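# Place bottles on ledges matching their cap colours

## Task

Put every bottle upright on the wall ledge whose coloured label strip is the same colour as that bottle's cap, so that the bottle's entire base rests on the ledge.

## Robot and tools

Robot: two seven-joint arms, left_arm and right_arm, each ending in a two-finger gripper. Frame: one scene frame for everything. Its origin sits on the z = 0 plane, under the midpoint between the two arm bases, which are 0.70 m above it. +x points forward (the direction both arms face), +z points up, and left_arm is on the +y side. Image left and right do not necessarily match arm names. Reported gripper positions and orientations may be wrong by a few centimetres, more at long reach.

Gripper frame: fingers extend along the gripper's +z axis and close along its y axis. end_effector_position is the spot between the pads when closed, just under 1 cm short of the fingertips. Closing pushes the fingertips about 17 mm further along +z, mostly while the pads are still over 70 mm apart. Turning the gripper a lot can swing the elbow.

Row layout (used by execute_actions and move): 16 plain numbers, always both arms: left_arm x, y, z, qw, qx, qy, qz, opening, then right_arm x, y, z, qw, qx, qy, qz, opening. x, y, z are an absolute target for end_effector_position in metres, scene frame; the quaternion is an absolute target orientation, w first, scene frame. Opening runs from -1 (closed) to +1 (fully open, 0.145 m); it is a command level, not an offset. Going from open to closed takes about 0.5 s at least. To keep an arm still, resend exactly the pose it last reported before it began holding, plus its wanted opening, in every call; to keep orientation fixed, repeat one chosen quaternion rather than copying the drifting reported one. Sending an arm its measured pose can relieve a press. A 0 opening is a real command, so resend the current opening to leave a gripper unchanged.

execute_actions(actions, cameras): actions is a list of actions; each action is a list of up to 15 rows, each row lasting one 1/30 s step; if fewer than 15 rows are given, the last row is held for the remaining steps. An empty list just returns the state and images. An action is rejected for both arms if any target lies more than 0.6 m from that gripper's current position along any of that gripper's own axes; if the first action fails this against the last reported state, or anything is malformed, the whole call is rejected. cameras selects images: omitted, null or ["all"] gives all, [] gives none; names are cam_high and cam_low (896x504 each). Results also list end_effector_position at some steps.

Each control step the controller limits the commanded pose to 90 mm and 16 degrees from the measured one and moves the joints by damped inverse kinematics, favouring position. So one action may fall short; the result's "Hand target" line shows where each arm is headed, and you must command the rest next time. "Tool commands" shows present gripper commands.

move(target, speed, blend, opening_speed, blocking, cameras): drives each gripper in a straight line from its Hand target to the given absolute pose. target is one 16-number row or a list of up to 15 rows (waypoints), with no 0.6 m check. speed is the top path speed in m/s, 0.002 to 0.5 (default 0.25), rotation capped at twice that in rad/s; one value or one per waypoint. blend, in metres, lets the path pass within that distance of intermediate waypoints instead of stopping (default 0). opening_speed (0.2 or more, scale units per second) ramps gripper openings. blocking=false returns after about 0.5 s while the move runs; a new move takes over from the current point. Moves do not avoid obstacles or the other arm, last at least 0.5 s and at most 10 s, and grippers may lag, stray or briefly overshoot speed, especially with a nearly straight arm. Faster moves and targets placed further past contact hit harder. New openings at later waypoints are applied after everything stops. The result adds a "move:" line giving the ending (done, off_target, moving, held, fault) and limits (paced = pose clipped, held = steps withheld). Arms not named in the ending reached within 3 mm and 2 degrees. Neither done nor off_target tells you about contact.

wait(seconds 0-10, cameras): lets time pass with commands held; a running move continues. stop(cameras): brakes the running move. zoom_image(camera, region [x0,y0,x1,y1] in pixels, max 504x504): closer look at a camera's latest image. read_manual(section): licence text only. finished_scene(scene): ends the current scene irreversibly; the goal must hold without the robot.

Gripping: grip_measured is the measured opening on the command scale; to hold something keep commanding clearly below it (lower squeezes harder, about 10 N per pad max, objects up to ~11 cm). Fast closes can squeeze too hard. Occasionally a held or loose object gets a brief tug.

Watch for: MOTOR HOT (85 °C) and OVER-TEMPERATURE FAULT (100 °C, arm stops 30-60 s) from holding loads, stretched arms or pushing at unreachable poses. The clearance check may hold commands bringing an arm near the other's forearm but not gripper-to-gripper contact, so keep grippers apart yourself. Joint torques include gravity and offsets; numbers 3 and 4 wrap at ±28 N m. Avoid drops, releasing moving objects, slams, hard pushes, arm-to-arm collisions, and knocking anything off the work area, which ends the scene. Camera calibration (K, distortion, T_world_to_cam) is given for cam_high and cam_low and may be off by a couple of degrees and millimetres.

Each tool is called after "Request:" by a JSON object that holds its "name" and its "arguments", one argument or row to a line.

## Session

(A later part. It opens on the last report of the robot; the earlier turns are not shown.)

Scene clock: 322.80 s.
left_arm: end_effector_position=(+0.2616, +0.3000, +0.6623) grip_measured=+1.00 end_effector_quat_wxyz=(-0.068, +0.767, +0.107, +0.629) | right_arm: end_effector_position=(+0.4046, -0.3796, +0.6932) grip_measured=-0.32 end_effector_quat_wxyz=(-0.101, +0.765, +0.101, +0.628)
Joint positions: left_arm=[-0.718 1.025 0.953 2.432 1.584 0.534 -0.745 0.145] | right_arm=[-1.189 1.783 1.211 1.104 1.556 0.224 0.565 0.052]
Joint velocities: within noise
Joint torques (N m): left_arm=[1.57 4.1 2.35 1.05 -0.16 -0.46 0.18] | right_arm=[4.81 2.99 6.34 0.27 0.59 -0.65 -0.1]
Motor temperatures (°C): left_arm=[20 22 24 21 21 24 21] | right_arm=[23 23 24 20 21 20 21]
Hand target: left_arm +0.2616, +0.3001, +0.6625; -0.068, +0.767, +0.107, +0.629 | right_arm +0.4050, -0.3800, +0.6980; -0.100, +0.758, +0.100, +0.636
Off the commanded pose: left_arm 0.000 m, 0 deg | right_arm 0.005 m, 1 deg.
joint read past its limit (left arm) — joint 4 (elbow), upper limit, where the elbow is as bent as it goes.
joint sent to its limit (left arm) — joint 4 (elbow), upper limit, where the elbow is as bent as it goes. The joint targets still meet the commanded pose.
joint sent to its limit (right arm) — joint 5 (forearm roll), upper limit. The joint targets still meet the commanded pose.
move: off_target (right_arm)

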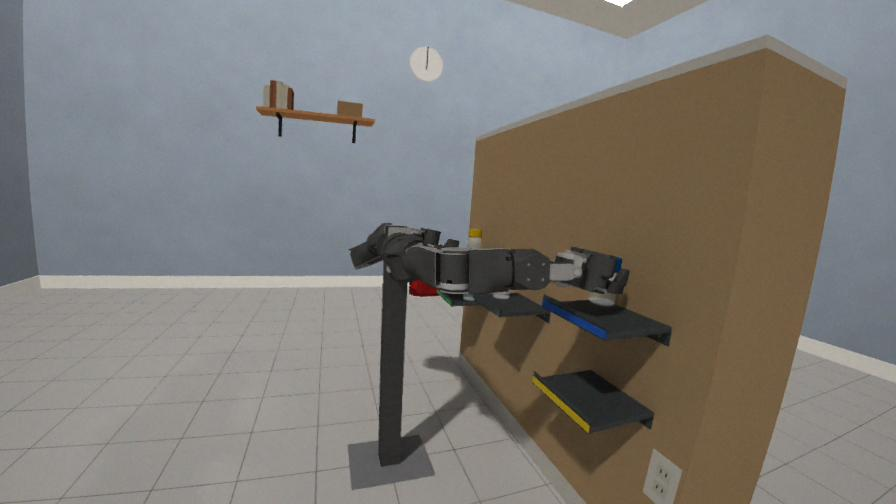

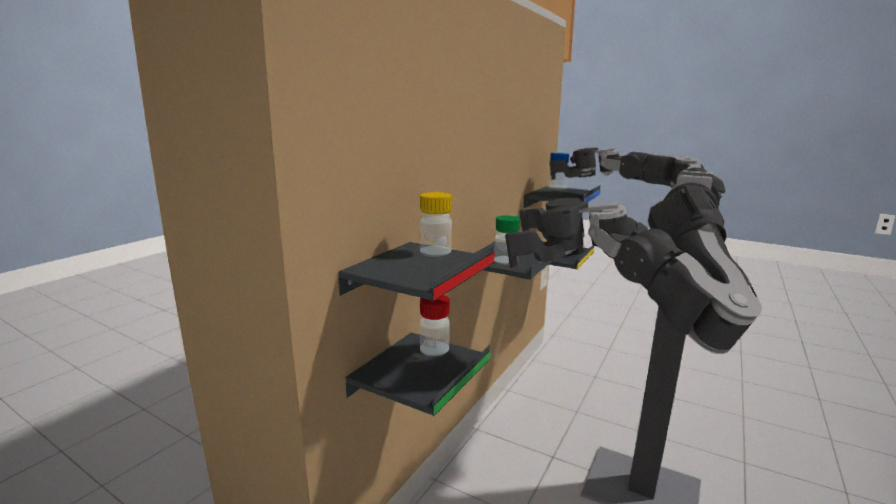

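Request:
{"name": "move", "arguments": {
  "target": [0.2616,0.3,0.6624,-0.068,0.767,0.107,0.629,1,0.405,-0.38,0.692,-0.1,0.7595,0.1,0.6373,-0.7],
  "speed": 0.03,
  "cameras": ["cam_high"]
}}

Request:
{"name": "move", "arguments": {
  "target": [0.2616,0.3,0.6624,-0.068,0.767,0.107,0.629,1,0.405,-0.38,0.688,-0.1,0.7595,0.1,0.6373,-0.7],
  "speed": 0.03
}}

Request:
{"name": "zoom_image", "arguments": {
  "camera": "cam_high",
  "region": [540, 230, 680, 340]
}}

Request:
{"name": "zoom_image", "arguments": {
  "camera": "cam_low",
  "region": [500, 100, 660, 220]
}}

Scene clock: 333.03 s.
left_arm: end_effector_position=(+0.2616, +0.3000, +0.6623) grip_measured=+1.00 end_effector_quat_wxyz=(-0.068, +0.767, +0.107, +0.629) | right_arm: end_effector_position=(+0.4045, -0.3794, +0.6872) grip_measured=-0.32 end_effector_quat_wxyz=(-0.101, +0.765, +0.101, +0.629)
Joint positions: left_arm=[-0.718 1.025 0.953 2.432 1.584 0.534 -0.745 0.145] | right_arm=[-1.227 1.779 1.231 1.108 1.556 0.205 0.563 0.052]
Joint velocities: within noise
Joint torques (N m): left_arm=[1.57 4.1 2.35 1.05 -0.16 -0.46 0.18] | right_arm=[4.76 2.68 6.37 0.24 0.6 -0.65 -0.11]
Motor temperatures (°C): left_arm=[20 22 24 21 21 24 21] | right_arm=[23 23 25 20 21 20 21]
Hand target: left_arm +0.2616, +0.3001, +0.6625; -0.068, +0.767, +0.107, +0.629 | right_arm +0.4050, -0.3799, +0.6921; -0.100, +0.758, +0.100, +0.636
Off the commanded pose: left_arm 0.000 m, 0 deg | right_arm 0.005 m, 1 deg.
joint read past its limit (left arm) — joint 4 (elbow), upper limit, where the elbow is as bent as it goes.
joint sent to its limit (left arm) — joint 4 (elbow), upper limit, where the elbow is as bent as it goes. The joint targets still meet the commanded pose.
joint sent to its limit (right arm) — joint 5 (forearm roll), upper limit. The joint targets still meet the commanded pose.
move: off_target (right_arm)
Images, in order (width x height): cam_high 896x504.

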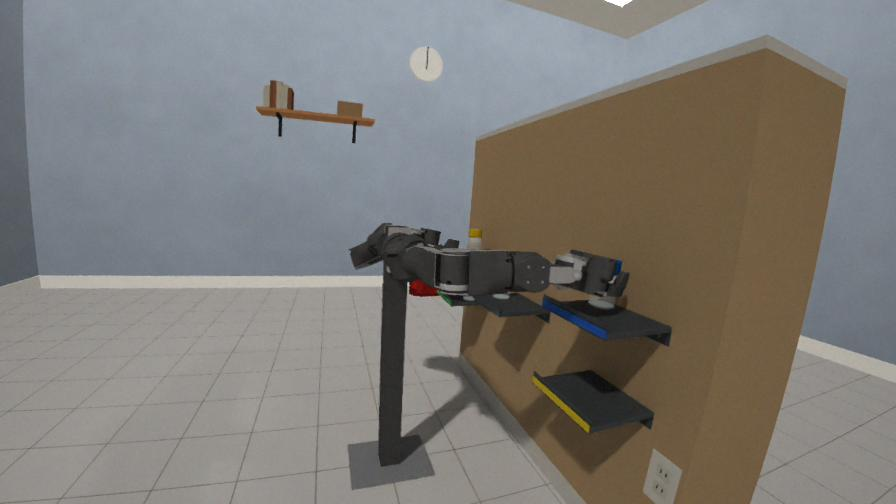

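Scene clock: 333.73 s.
left_arm: end_effector_position=(+0.2616, +0.3000, +0.6623) grip_measured=+1.00 end_effector_quat_wxyz=(-0.068, +0.767, +0.107, +0.629) | right_arm: end_effector_position=(+0.4045, -0.3794, +0.6833) grip_measured=-0.32 end_effector_quat_wxyz=(-0.101, +0.765, +0.101, +0.628)
Joint positions: left_arm=[-0.718 1.025 0.953 2.432 1.584 0.534 -0.745 0.145] | right_arm=[-1.253 1.777 1.246 1.11 1.556 0.193 0.561 0.052]
Joint velocities: within noise
Joint torques (N m): left_arm=[1.57 4.1 2.35 1.05 -0.15 -0.46 0.18] | right_arm=[4.76 2.6 6.26 0.21 0.6 -0.63 -0.09]
Motor temperatures (°C): left_arm=[20 22 24 21 21 24 21] | right_arm=[23 23 25 20 21 20 21]
Hand target: left_arm +0.2616, +0.3001, +0.6625; -0.068, +0.767, +0.107, +0.629 | right_arm +0.4050, -0.3799, +0.6881; -0.100, +0.758, +0.100, +0.636
Off the commanded pose: left_arm 0.000 m, 0 deg | right_arm 0.005 m, 1 deg.
joint read past its limit (left arm) — joint 4 (elbow), upper limit, where the elbow is as bent as it goes.
joint sent to its limit (left arm) — joint 4 (elbow), upper limit, where the elbow is as bent as it goes. The joint targets still meet the commanded pose.
joint sent to its limit (right arm) — joint 5 (forearm roll), upper limit. The joint targets still meet the commanded pose.
move: off_target (right_arm)

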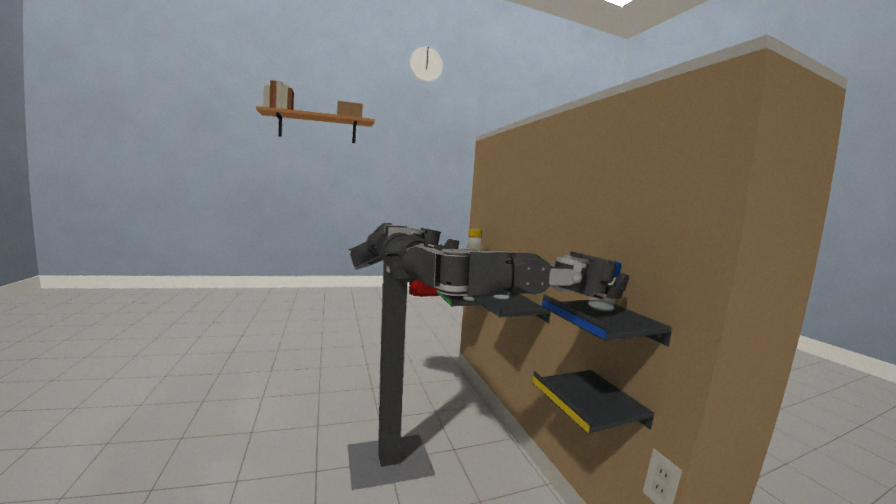

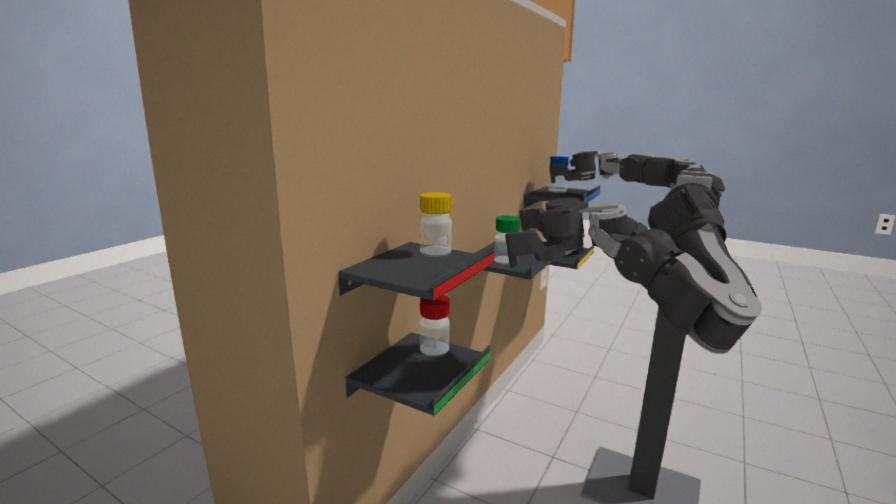

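Scaled by 3.600 from the camera's 896x504 image, which has a finer 1280x720 frame.

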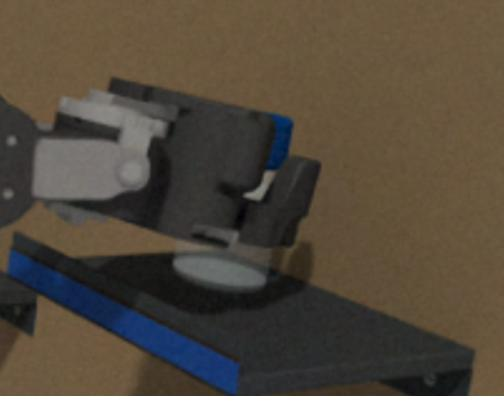

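Scaled by 3.150 from the camera's 896x504 image, which has a finer 1280x720 frame.

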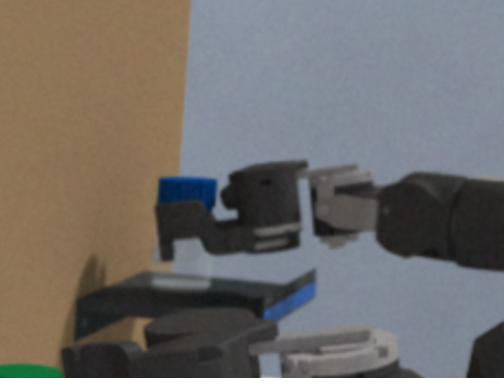

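Request:
{"name": "move", "arguments": {
  "target": [0.2616,0.3,0.6624,-0.068,0.767,0.107,0.629,1,0.405,-0.38,0.684,-0.1,0.7595,0.1,0.6373,-0.7],
  "speed": 0.03,
  "cameras": []
}}

Request:
{"name": "move", "arguments": {
  "target": [0.2616,0.3,0.6624,-0.068,0.767,0.107,0.629,1,0.405,-0.38,0.680,-0.1,0.7595,0.1,0.6373,-0.7],
  "speed": 0.03
}}

Request:
{"name": "zoom_image", "arguments": {
  "camera": "cam_high",
  "region": [540, 230, 680, 340]
}}

Request:
{"name": "zoom_image", "arguments": {
  "camera": "cam_low",
  "region": [500, 100, 660, 220]
}}

Scene clock: 346.67 s.
left_arm: end_effector_position=(+0.2616, +0.3000, +0.6623) grip_measured=+1.00 end_effector_quat_wxyz=(-0.068, +0.767, +0.107, +0.629) | right_arm: end_effector_position=(+0.4045, -0.3795, +0.6791) grip_measured=-0.32 end_effector_quat_wxyz=(-0.101, +0.765, +0.101, +0.628)
Joint positions: left_arm=[-0.718 1.025 0.953 2.432 1.584 0.534 -0.745 0.145] | right_arm=[-1.28 1.774 1.261 1.112 1.556 0.18 0.56 0.052]
Joint velocities: within noise
Joint torques (N m): left_arm=[1.57 4.1 2.35 1.06 -0.16 -0.46 0.18] | right_arm=[4.89 2.28 6.31 0.29 0.6 -0.65 -0.13]
Motor temperatures (°C): left_arm=[20 22 24 21 21 24 21] | right_arm=[23 23 25 20 21 20 21]
Hand target: left_arm +0.2616, +0.3001, +0.6625; -0.068, +0.767, +0.107, +0.629 | right_arm +0.4049, -0.3800, +0.6839; -0.100, +0.759, +0.100, +0.636
Off the commanded pose: left_arm 0.000 m, 0 deg | right_arm 0.005 m, 1 deg.
joint read past its limit (left arm) — joint 4 (elbow), upper limit, where the elbow is as bent as it goes.
joint sent to its limit (left arm) — joint 4 (elbow), upper limit, where the elbow is as bent as it goes. The joint targets still meet the commanded pose.
joint sent to its limit (right arm) — joint 5 (forearm roll), upper limit. The joint targets still meet the commanded pose.
move: off_target (right_arm)
No camera images: "cameras" was empty.

Scene clock: 347.37 s.
left_arm: end_effector_position=(+0.2616, +0.3000, +0.6623) grip_measured=+1.00 end_effector_quat_wxyz=(-0.068, +0.767, +0.107, +0.629) | right_arm: end_effector_position=(+0.4048, -0.3792, +0.6781) grip_measured=-0.32 end_effector_quat_wxyz=(-0.101, +0.761, +0.102, +0.633)
Joint positions: left_arm=[-0.718 1.025 0.953 2.432 1.584 0.534 -0.745 0.145] | right_arm=[-1.305 1.773 1.28 1.113 1.557 0.162 0.559 0.052]
Joint velocities: within noise
Joint torques (N m): left_arm=[1.57 4.1 2.35 1.05 -0.16 -0.46 0.18] | right_arm=[4.23 1.94 5.71 0.28 0.52 -0.48 -0.12]
Motor temperatures (°C): left_arm=[20 22 24 21 21 24 21] | right_arm=[23 23 25 20 21 20 21]
Hand target: left_arm +0.2616, +0.3001, +0.6625; -0.068, +0.767, +0.107, +0.629 | right_arm +0.4050, -0.3801, +0.6801; -0.100, +0.758, +0.100, +0.636
Off the commanded pose: left_arm 0.000 m, 0 deg | right_arm 0.002 m, 1 deg.
joint read past its limit (left arm) — joint 4 (elbow), upper limit, where the elbow is as bent as it goes.
joint sent to its limit (left arm) — joint 4 (elbow), upper limit, where the elbow is as bent as it goes. The joint targets still meet the commanded pose.
joint sent to its limit (right arm) — joint 5 (forearm roll), upper limit. The joint targets still meet the commanded pose.
move: done

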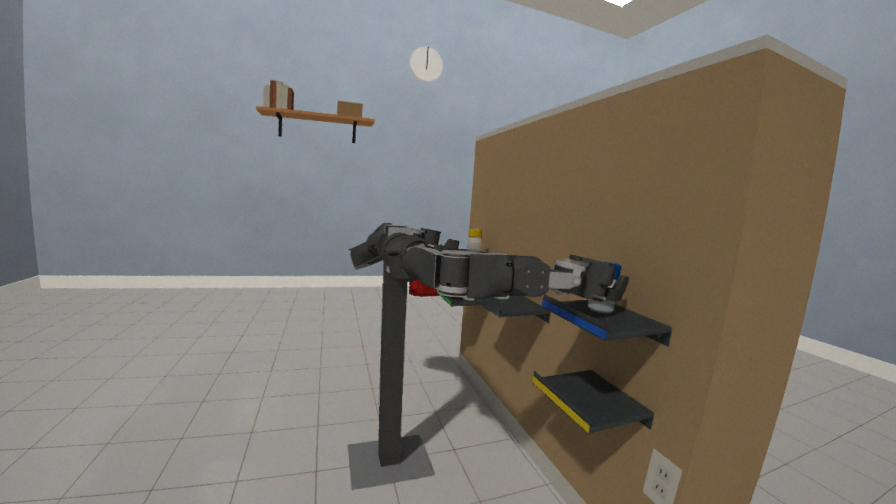

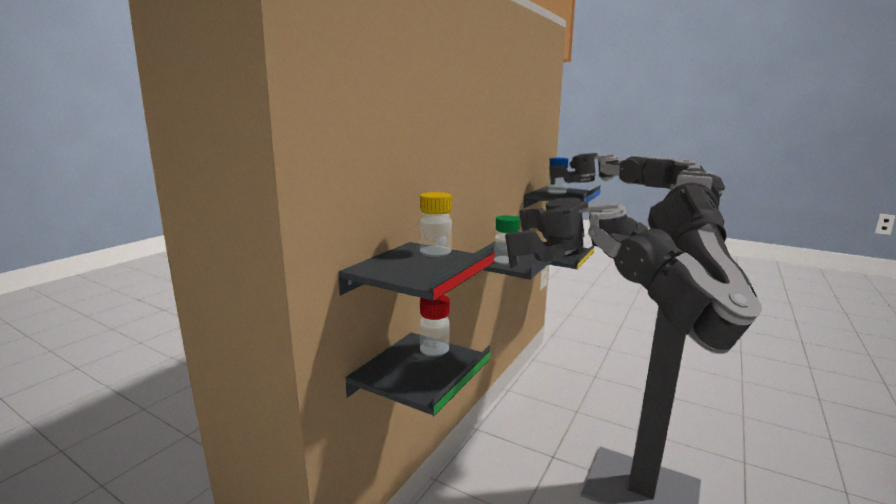

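Scaled by 3.600 from the camera's 896x504 image, which has a finer 1280x720 frame.

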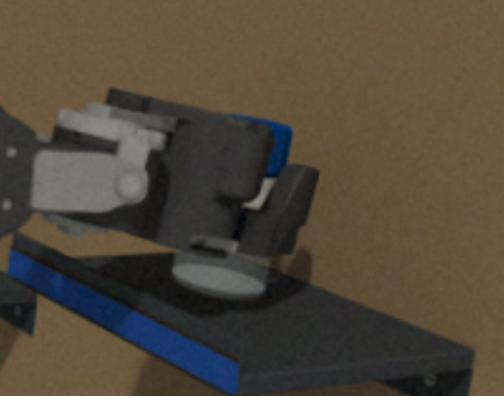

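Scaled by 3.150 from the camera's 896x504 image, which has a finer 1280x720 frame.

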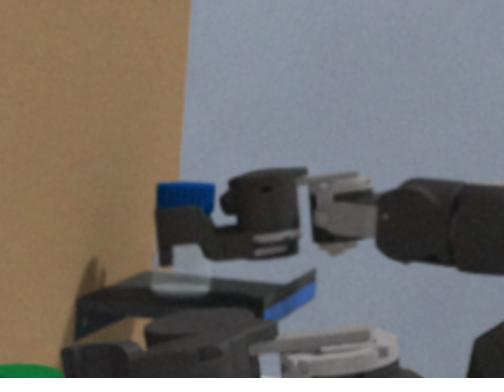

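Request:
{"name": "move", "arguments": {
  "target": [
    [0.2616,0.3,0.6624,-0.068,0.767,0.107,0.629,1,0.405,-0.38,0.679,-0.1,0.7595,0.1,0.6373,0.6],
    [0.2616,0.3,0.6624,-0.068,0.767,0.107,0.629,1,0.355,-0.392,0.695,-0.1,0.7595,0.1,0.6373,0.6],
    [0.2616,0.3,0.6624,-0.068,0.767,0.107,0.629,1,0.25,-0.42,0.71,-0.1,0.7595,0.1,0.6373,0.6]
  ],
  "speed": [0.05, 0.08, 0.15],
  "opening_speed": 0.8
}}

Request:
{"name": "zoom_image", "arguments": {
  "camera": "cam_high",
  "region": [440, 200, 680, 360]
}}

Request:
{"name": "zoom_image", "arguments": {
  "camera": "cam_low",
  "region": [500, 100, 660, 220]
}}

Scene clock: 364.40 s.
left_arm: end_effector_position=(+0.2616, +0.3000, +0.6623) grip_measured=+1.00 end_effector_quat_wxyz=(-0.068, +0.767, +0.107, +0.629) | right_arm: end_effector_position=(+0.2505, -0.4205, +0.7096) grip_measured=+0.60 end_effector_quat_wxyz=(-0.099, +0.758, +0.099, +0.637)
Joint positions: left_arm=[-0.718 1.025 0.953 2.432 1.584 0.534 -0.745 0.145] | right_arm=[-1.154 1.185 1.562 1.432 1.231 0.478 0.893 0.119]
Joint velocities: within noise
Joint torques (N m): left_arm=[1.57 4.1 2.35 1.05 -0.15 -0.46 0.18] | right_arm=[0.67 3.89 5.01 1.13 0.48 -0.1 0.2]
Motor temperatures (°C): left_arm=[20 22 24 21 21 24 21] | right_arm=[23 23 26 19 21 20 21]
Hand target: left_arm +0.2616, +0.3001, +0.6625; -0.068, +0.767, +0.107, +0.629 | right_arm +0.2500, -0.4200, +0.7100; -0.100, +0.758, +0.100, +0.636
Off the commanded pose: left_arm 0.000 m, 0 deg | right_arm 0.001 m, 0 deg.
joint read past its limit (left arm) — joint 4 (elbow), upper limit, where the elbow is as bent as it goes.
joint sent to its limit (left arm) — joint 4 (elbow), upper limit, where the elbow is as bent as it goes. The joint targets still meet the commanded pose.
move: done

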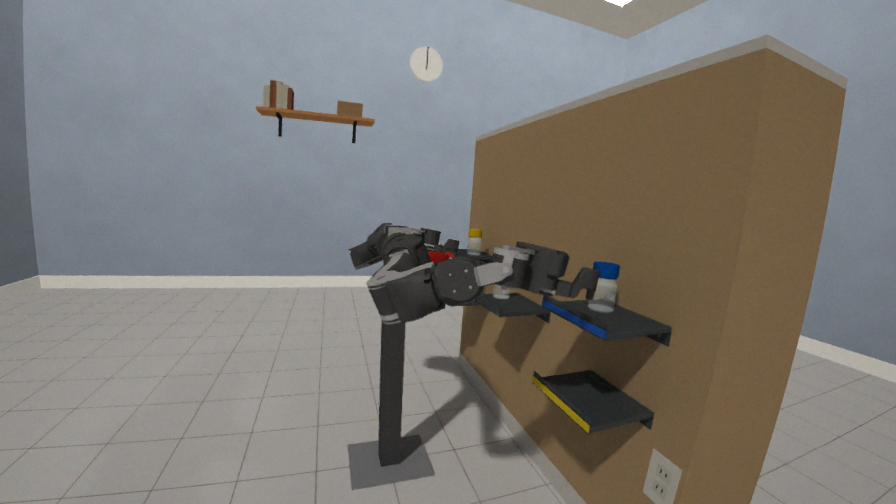

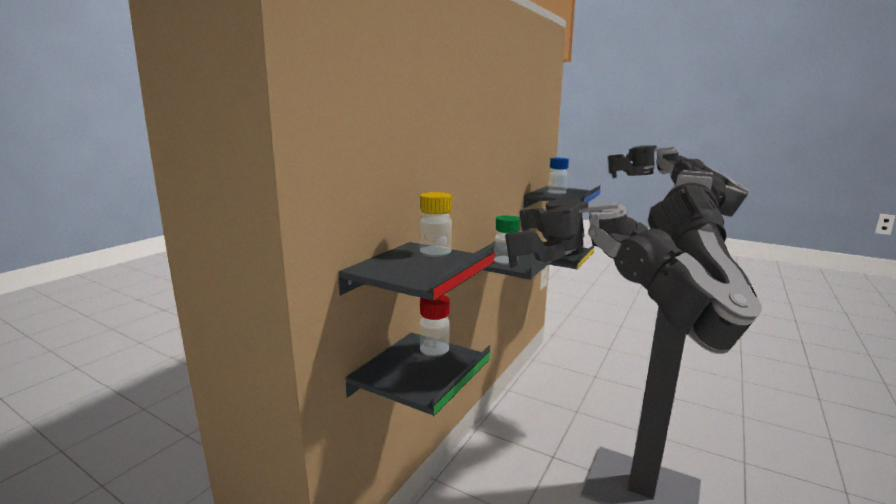

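Scaled by 2.100 from the camera's 896x504 image, which has a finer 1280x720 frame.

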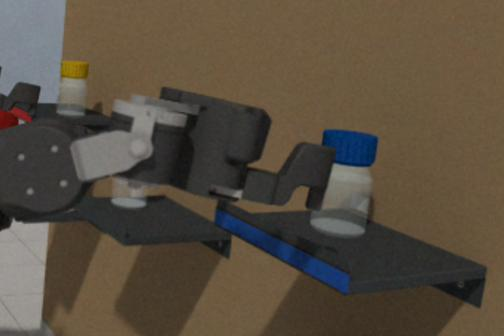

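Scaled by 3.150 from the camera's 896x504 image, which has a finer 1280x720 frame.

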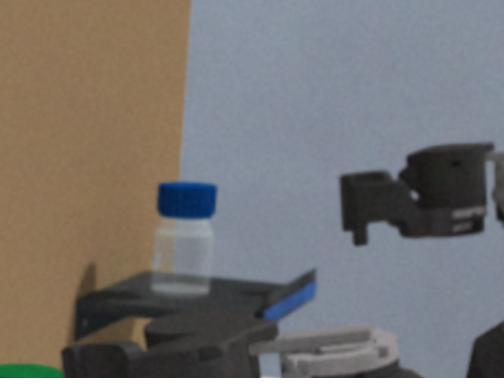

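Request:
{"name": "move", "arguments": {
  "target": [
    [0.22,0.40,0.63,0.1,0.7595,-0.1,0.6373,1,0.22,-0.42,0.56,-0.1,0.7595,0.1,0.6373,1],
    [0.25,0.39,0.705,0.1,0.7595,-0.1,0.6373,1,0.22,-0.42,0.51,-0.1,0.7595,0.1,0.6373,1],
    [0.29,0.376,0.705,0.1,0.7595,-0.1,0.6373,1,0.22,-0.42,0.51,-0.1,0.7595,0.1,0.6373,1]
  ],
  "speed": 0.2
}}

Request:
{"name": "zoom_image", "arguments": {
  "camera": "cam_high",
  "region": [420, 200, 540, 320]
}}

Request:
{"name": "zoom_image", "arguments": {
  "camera": "cam_low",
  "region": [330, 160, 620, 380]
}}

Scene clock: 389.10 s.
left_arm: end_effector_position=(+0.2898, +0.3754, +0.7061) grip_measured=+1.00 end_effector_quat_wxyz=(+0.101, +0.758, -0.102, +0.637) | right_arm: end_effector_position=(+0.2205, -0.4211, +0.5109) grip_measured=+1.00 end_effector_quat_wxyz=(-0.098, +0.758, +0.097, +0.637)
Joint positions: left_arm=[-1.076 1.255 1.423 1.607 1.344 0.481 0.613 0.145] | right_arm=[-0.814 0.973 0.664 1.23 1.128 -0.226 0.938 0.145]
Joint velocities: within noise
Joint torques (N m): left_arm=[2.2 4.07 2.73 1.01 0.43 -0.54 -0.01] | right_arm=[0.2 6.13 3.21 1.57 0.53 -0.31 0.18]
Motor temperatures (°C): left_arm=[20 23 25 21 21 24 21] | right_arm=[22 23 25 19 21 20 21]
Hand target: left_arm +0.2900, +0.3760, +0.7051; +0.100, +0.758, -0.100, +0.637 | right_arm +0.2201, -0.4200, +0.5101; -0.100, +0.758, +0.100, +0.636
Off the commanded pose: left_arm 0.001 m, 0 deg | right_arm 0.002 m, 0 deg.
move: done

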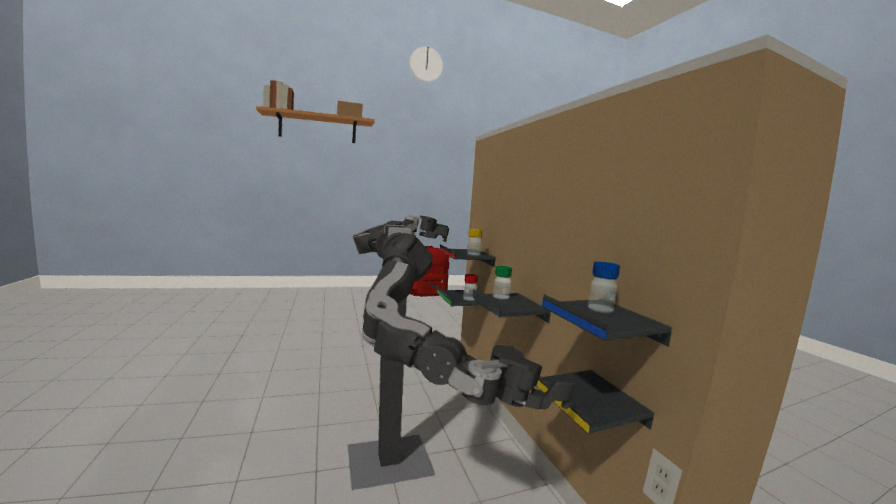

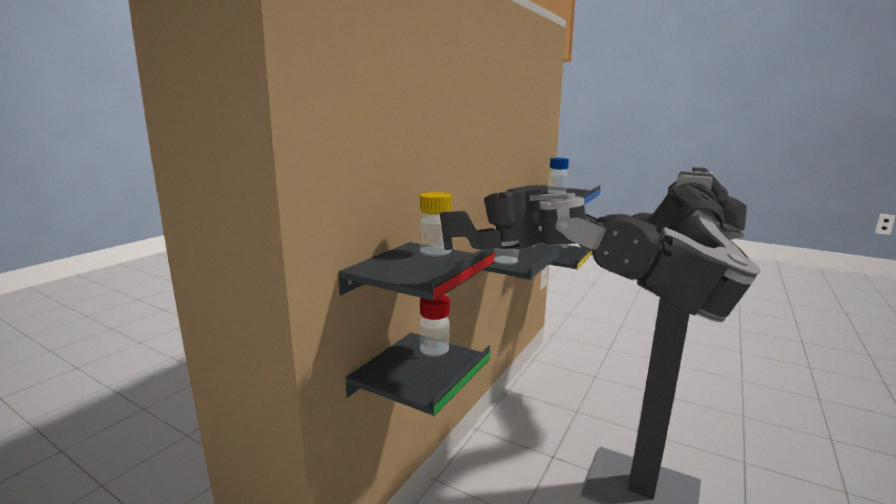

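Scaled by 4.200 from the camera's 896x504 image, which has a finer 1280x720 frame.

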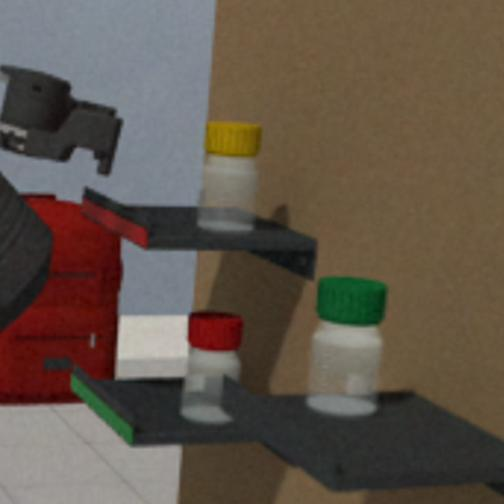

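Scaled by 1.738 from the camera's 896x504 image, which has a finer 1280x720 frame.

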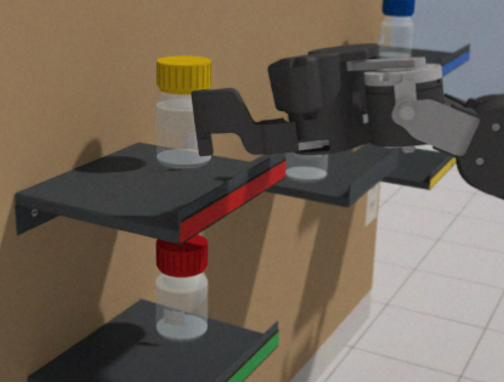

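Request:
{"name": "move", "arguments": {
  "target": [
    [0.29,0.376,0.685,0.1,0.7595,-0.1,0.6373,1,0.22,-0.42,0.51,-0.1,0.7595,0.1,0.6373,1],
    [0.398,0.347,0.685,0.1,0.7595,-0.1,0.6373,1,0.22,-0.42,0.51,-0.1,0.7595,0.1,0.6373,1]
  ],
  "speed": 0.12
}}

Request:
{"name": "zoom_image", "arguments": {
  "camera": "cam_high",
  "region": [420, 200, 540, 320]
}}

Request:
{"name": "zoom_image", "arguments": {
  "camera": "cam_low",
  "region": [330, 160, 620, 380]
}}

Scene clock: 403.27 s.
left_arm: end_effector_position=(+0.3983, +0.3452, +0.6878) grip_measured=+1.00 end_effector_quat_wxyz=(+0.102, +0.756, -0.103, +0.638) | right_arm: end_effector_position=(+0.2205, -0.4211, +0.5109) grip_measured=+1.00 end_effector_quat_wxyz=(-0.098, +0.758, +0.097, +0.637)
Joint positions: left_arm=[-1.168 1.716 1.185 1.34 1.58 0.188 0.392 0.145] | right_arm=[-0.814 0.973 0.664 1.23 1.128 -0.226 0.938 0.145]
Joint velocities: within noise
Joint torques (N m): left_arm=[5.16 2.91 2.91 -0.08 0.38 -0.65 -0.02] | right_arm=[0.2 6.08 3.28 1.46 0.53 -0.31 0.18]
Motor temperatures (°C): left_arm=[20 23 25 21 22 24 21] | right_arm=[22 24 24 19 21 20 21]
Hand target: left_arm +0.3980, +0.3469, +0.6850; +0.100, +0.758, -0.100, +0.636 | right_arm +0.2201, -0.4200, +0.5101; -0.100, +0.758, +0.100, +0.636
Off the commanded pose: left_arm 0.003 m, 1 deg | right_arm 0.002 m, 0 deg.
move: done

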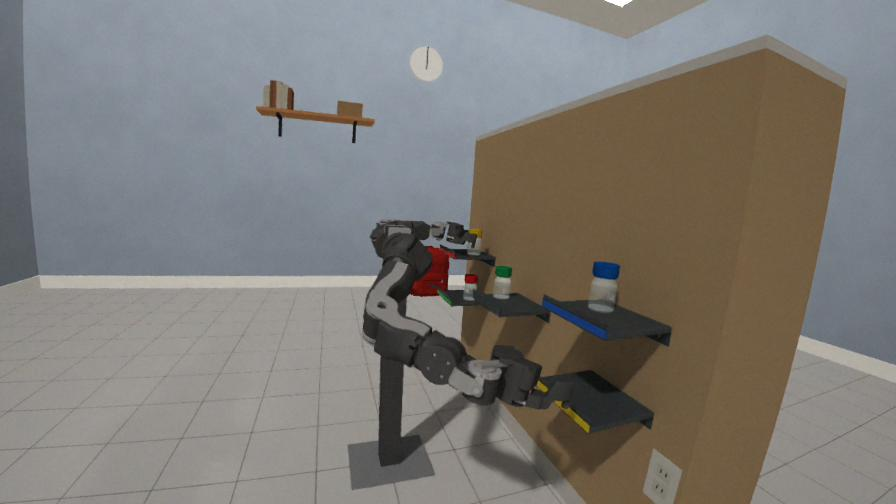

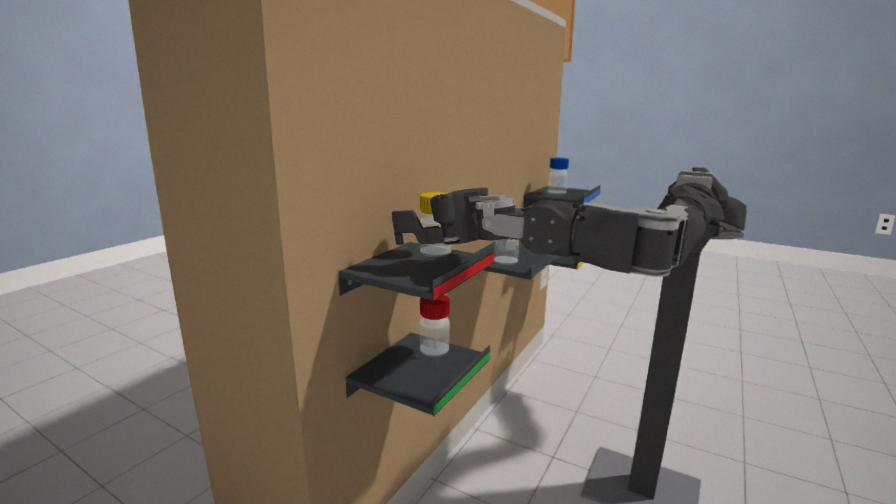

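Scaled by 4.200 from the camera's 896x504 image, which has a finer 1280x720 frame.

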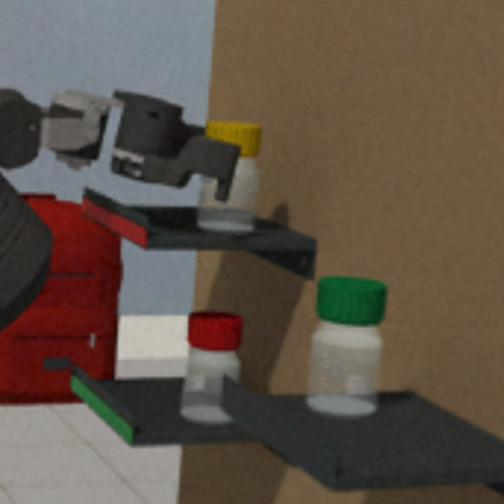

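Scaled by 1.738 from the camera's 896x504 image, which has a finer 1280x720 frame.

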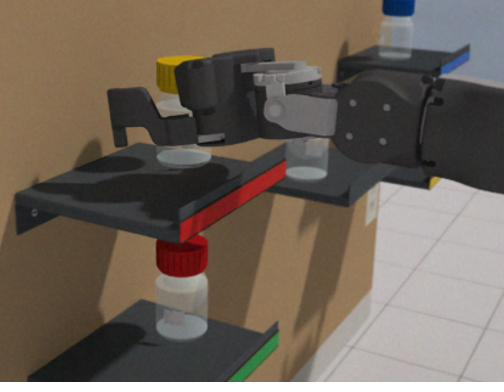

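Request:
{"name": "move", "arguments": {
  "target": [
    [0.399,0.347,0.682,0.1,0.7595,-0.1,0.6373,1,0.22,-0.42,0.51,-0.1,0.7595,0.1,0.6373,1],
    [0.399,0.347,0.682,0.1,0.7595,-0.1,0.6373,-0.6,0.22,-0.42,0.51,-0.1,0.7595,0.1,0.6373,1]
  ],
  "speed": 0.1,
  "opening_speed": 1.0
}}

Request:
{"name": "zoom_image", "arguments": {
  "camera": "cam_high",
  "region": [420, 200, 540, 320]
}}

Request:
{"name": "zoom_image", "arguments": {
  "camera": "cam_low",
  "region": [330, 160, 620, 380]
}}

Scene clock: 417.27 s.
left_arm: end_effector_position=(+0.3990, +0.3457, +0.6853) grip_measured=-0.24 end_effector_quat_wxyz=(+0.102, +0.755, -0.102, +0.639) | right_arm: end_effector_position=(+0.2205, -0.4211, +0.5109) grip_measured=+1.00 end_effector_quat_wxyz=(-0.098, +0.758, +0.097, +0.637)
Joint positions: left_arm=[-1.181 1.718 1.185 1.336 1.585 0.173 0.391 0.058] | right_arm=[-0.814 0.973 0.664 1.23 1.128 -0.226 0.938 0.145]
Joint velocities: within noise
Joint torques (N m): left_arm=[5.18 3.23 2.84 -0.16 0.32 -0.59 -0.01] | right_arm=[0.2 6.29 3.23 1.55 0.51 -0.3 0.18]
Motor temperatures (°C): left_arm=[21 22 25 21 22 24 21] | right_arm=[21 24 24 19 21 20 21]
Hand target: left_arm +0.3990, +0.3470, +0.6821; +0.100, +0.758, -0.100, +0.636 | right_arm +0.2201, -0.4200, +0.5101; -0.100, +0.758, +0.100, +0.636
Off the commanded pose: left_arm 0.003 m, 1 deg | right_arm 0.002 m, 0 deg.
move: done

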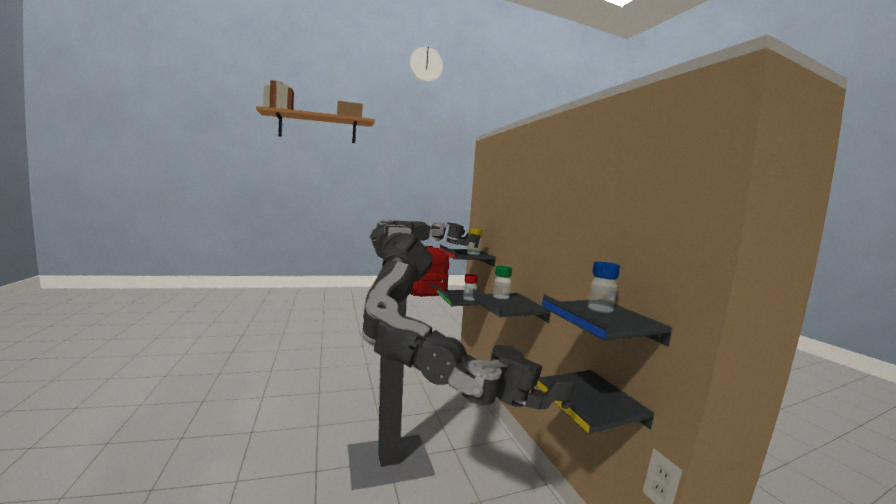

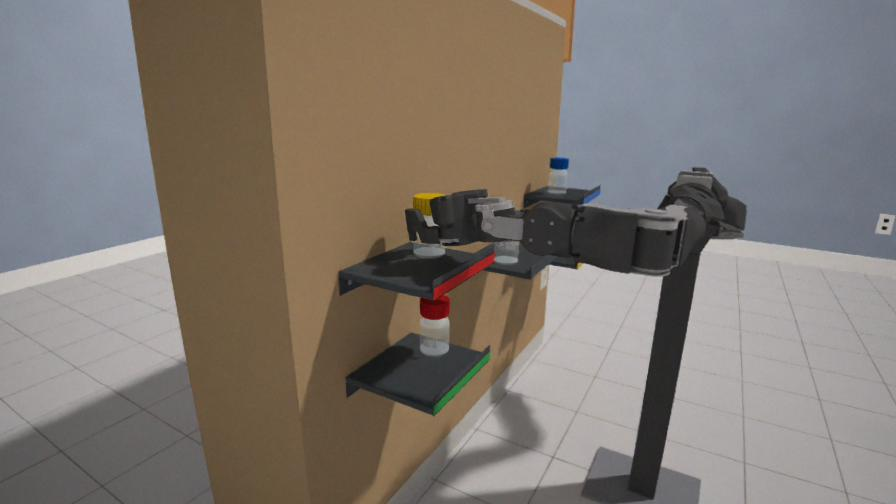

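Scaled by 4.200 from the camera's 896x504 image, which has a finer 1280x720 frame.

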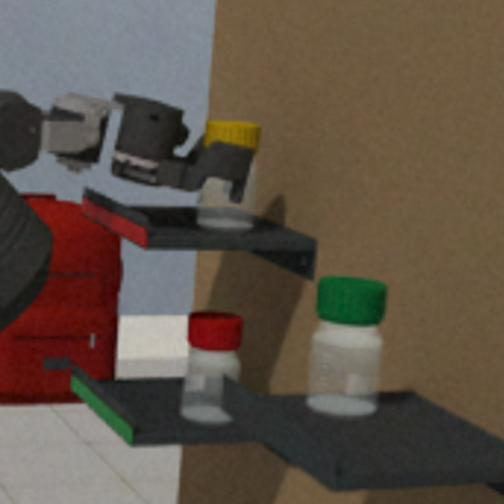

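Scaled by 1.738 from the camera's 896x504 image, which has a finer 1280x720 frame.

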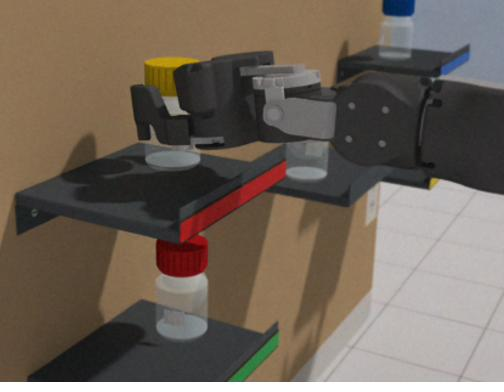

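Request:
{"name": "move", "arguments": {
  "target": [
    [0.399,0.346,0.73,0.1,0.7595,-0.1,0.6373,-0.7,0.22,-0.42,0.51,-0.1,0.7595,0.1,0.6373,1],
    [0.26,0.383,0.73,0.1,0.7595,-0.1,0.6373,-0.7,0.22,-0.42,0.51,-0.1,0.7595,0.1,0.6373,1],
    [0.23,0.2,0.69,0,0.766,0,0.6428,-0.7,0.22,-0.42,0.51,-0.1,0.7595,0.1,0.6373,1]
  ],
  "speed": 0.15
}}

Scene clock: 438.37 s.
left_arm: end_effector_position=(+0.2309, +0.2012, +0.6899) grip_measured=-0.24 end_effector_quat_wxyz=(+0.156, +0.758, -0.169, +0.610) | right_arm: end_effector_position=(+0.2205, -0.4211, +0.5109) grip_measured=+1.00 end_effector_quat_wxyz=(-0.098, +0.758, +0.097, +0.637)
Joint positions: left_arm=[-0.74 0.988 1.23 2.431 1.587 0.781 0.103 0.058] | right_arm=[-0.814 0.973 0.664 1.23 1.128 -0.226 0.938 0.145]
Joint velocities: within noise
Joint torques (N m): left_arm=[1.73 3.6 1.5 0.34 0.17 -0.59 0.25] | right_arm=[0.3 6.24 3.22 1.57 0.51 -0.3 0.18]
Motor temperatures (°C): left_arm=[21 22 25 21 21 24 21] | right_arm=[21 24 24 19 21 20 21]
Hand target: left_arm +0.2304, +0.2004, +0.6901; +0.158, +0.758, -0.171, +0.610 | right_arm +0.2201, -0.4200, +0.5101; -0.100, +0.758, +0.100, +0.636
Off the commanded pose: left_arm 0.001 m, 27 deg; orientation clipped | right_arm 0.002 m, 0 deg.
joint read past its limit (left arm) — joint 5 (forearm roll), upper limit.
joint sent to its limit (left arm) — joint 4 (elbow), upper limit, where the elbow is as bent as it goes; joint 5 (forearm roll), upper limit; joint 6 (wrist pitch), upper limit. The joint targets are off in orientation, not in position.
move: off_target (left_arm); limits=paced

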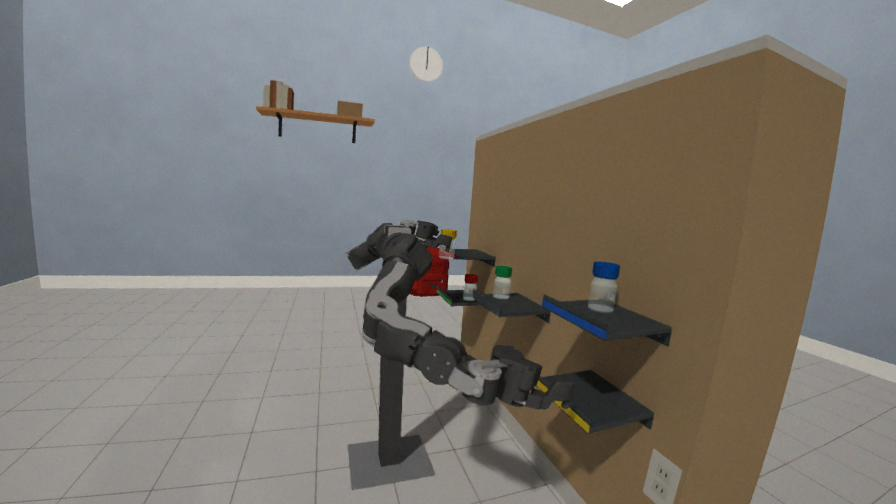

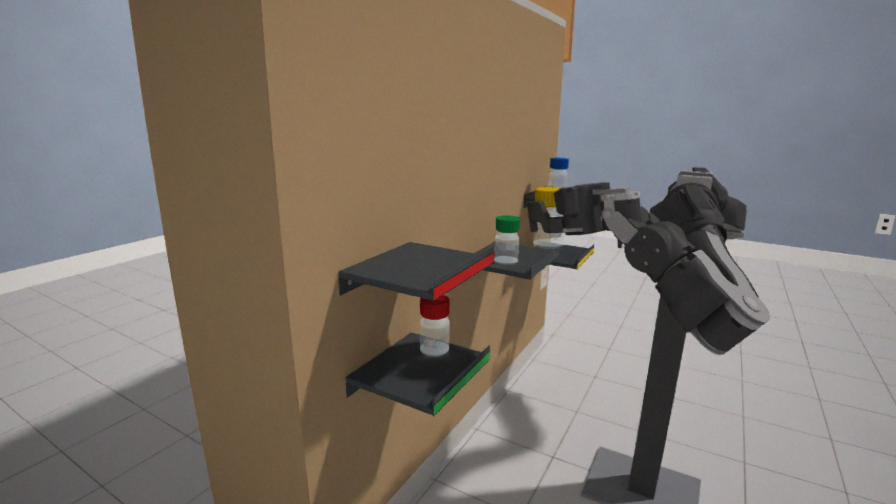

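Request:
{"name": "move", "arguments": {
  "target": [
    [0.24,0.15,0.67,-0.05,0.764,0.05,0.641,-0.7,0.22,-0.42,0.51,-0.1,0.7595,0.1,0.6373,1],
    [0.25,0.0,0.65,-0.1,0.7595,0.1,0.6373,-0.7,0.22,-0.42,0.51,-0.1,0.7595,0.1,0.6373,1],
    [0.265,-0.06,0.65,-0.1,0.7595,0.1,0.6373,-0.7,0.22,-0.42,0.51,-0.1,0.7595,0.1,0.6373,1]
  ],
  "speed": 0.15
}}

Scene clock: 460.50 s.
left_arm: end_effector_position=(+0.2651, -0.0601, +0.6499) grip_measured=-0.24 end_effector_quat_wxyz=(+0.012, +0.690, -0.010, +0.724) | right_arm: end_effector_position=(+0.2205, -0.4211, +0.5109) grip_measured=+1.00 end_effector_quat_wxyz=(-0.098, +0.758, +0.097, +0.637)
Joint positions: left_arm=[0.558 -0.165 -1.275 1.985 0.562 0.643 -1.579 0.058] | right_arm=[-0.814 0.973 0.664 1.23 1.128 -0.226 0.938 0.145]
Joint velocities: within noise
Joint torques (N m): left_arm=[5.02 -3.52 0.55 2.81 -0.55 -0.14 0.04] | right_arm=[0.3 6.21 3.28 1.37 0.51 -0.29 0.17]
Motor temperatures (°C): left_arm=[21 22 24 21 21 24 21] | right_arm=[21 24 24 19 21 20 21]
Hand target: left_arm +0.2652, -0.0596, +0.6498; +0.009, +0.688, -0.009, +0.726 | right_arm +0.2201, -0.4200, +0.5101; -0.100, +0.758, +0.100, +0.636
Off the commanded pose: left_arm 0.000 m, 22 deg; orientation clipped | right_arm 0.002 m, 0 deg.
joint read past its limit (left arm) — joint 2 (shoulder roll), lower limit.
joint sent to its limit (left arm) — joint 2 (shoulder roll), lower limit; joint 7 (wrist yaw), lower limit. The joint targets are off in orientation, not in position.
move: off_target (left_arm); limits=paced

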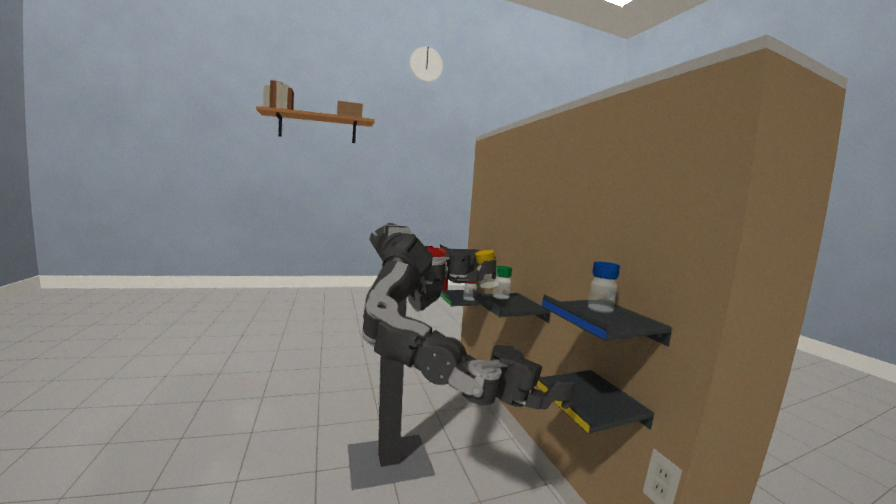

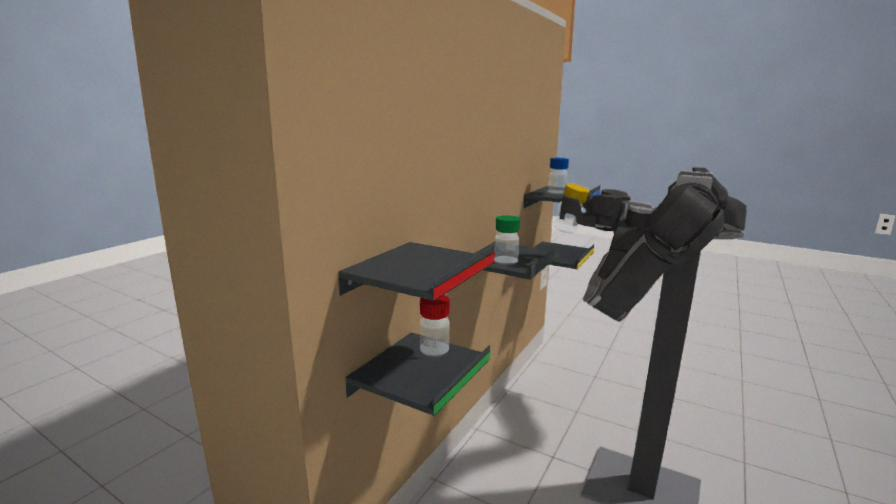

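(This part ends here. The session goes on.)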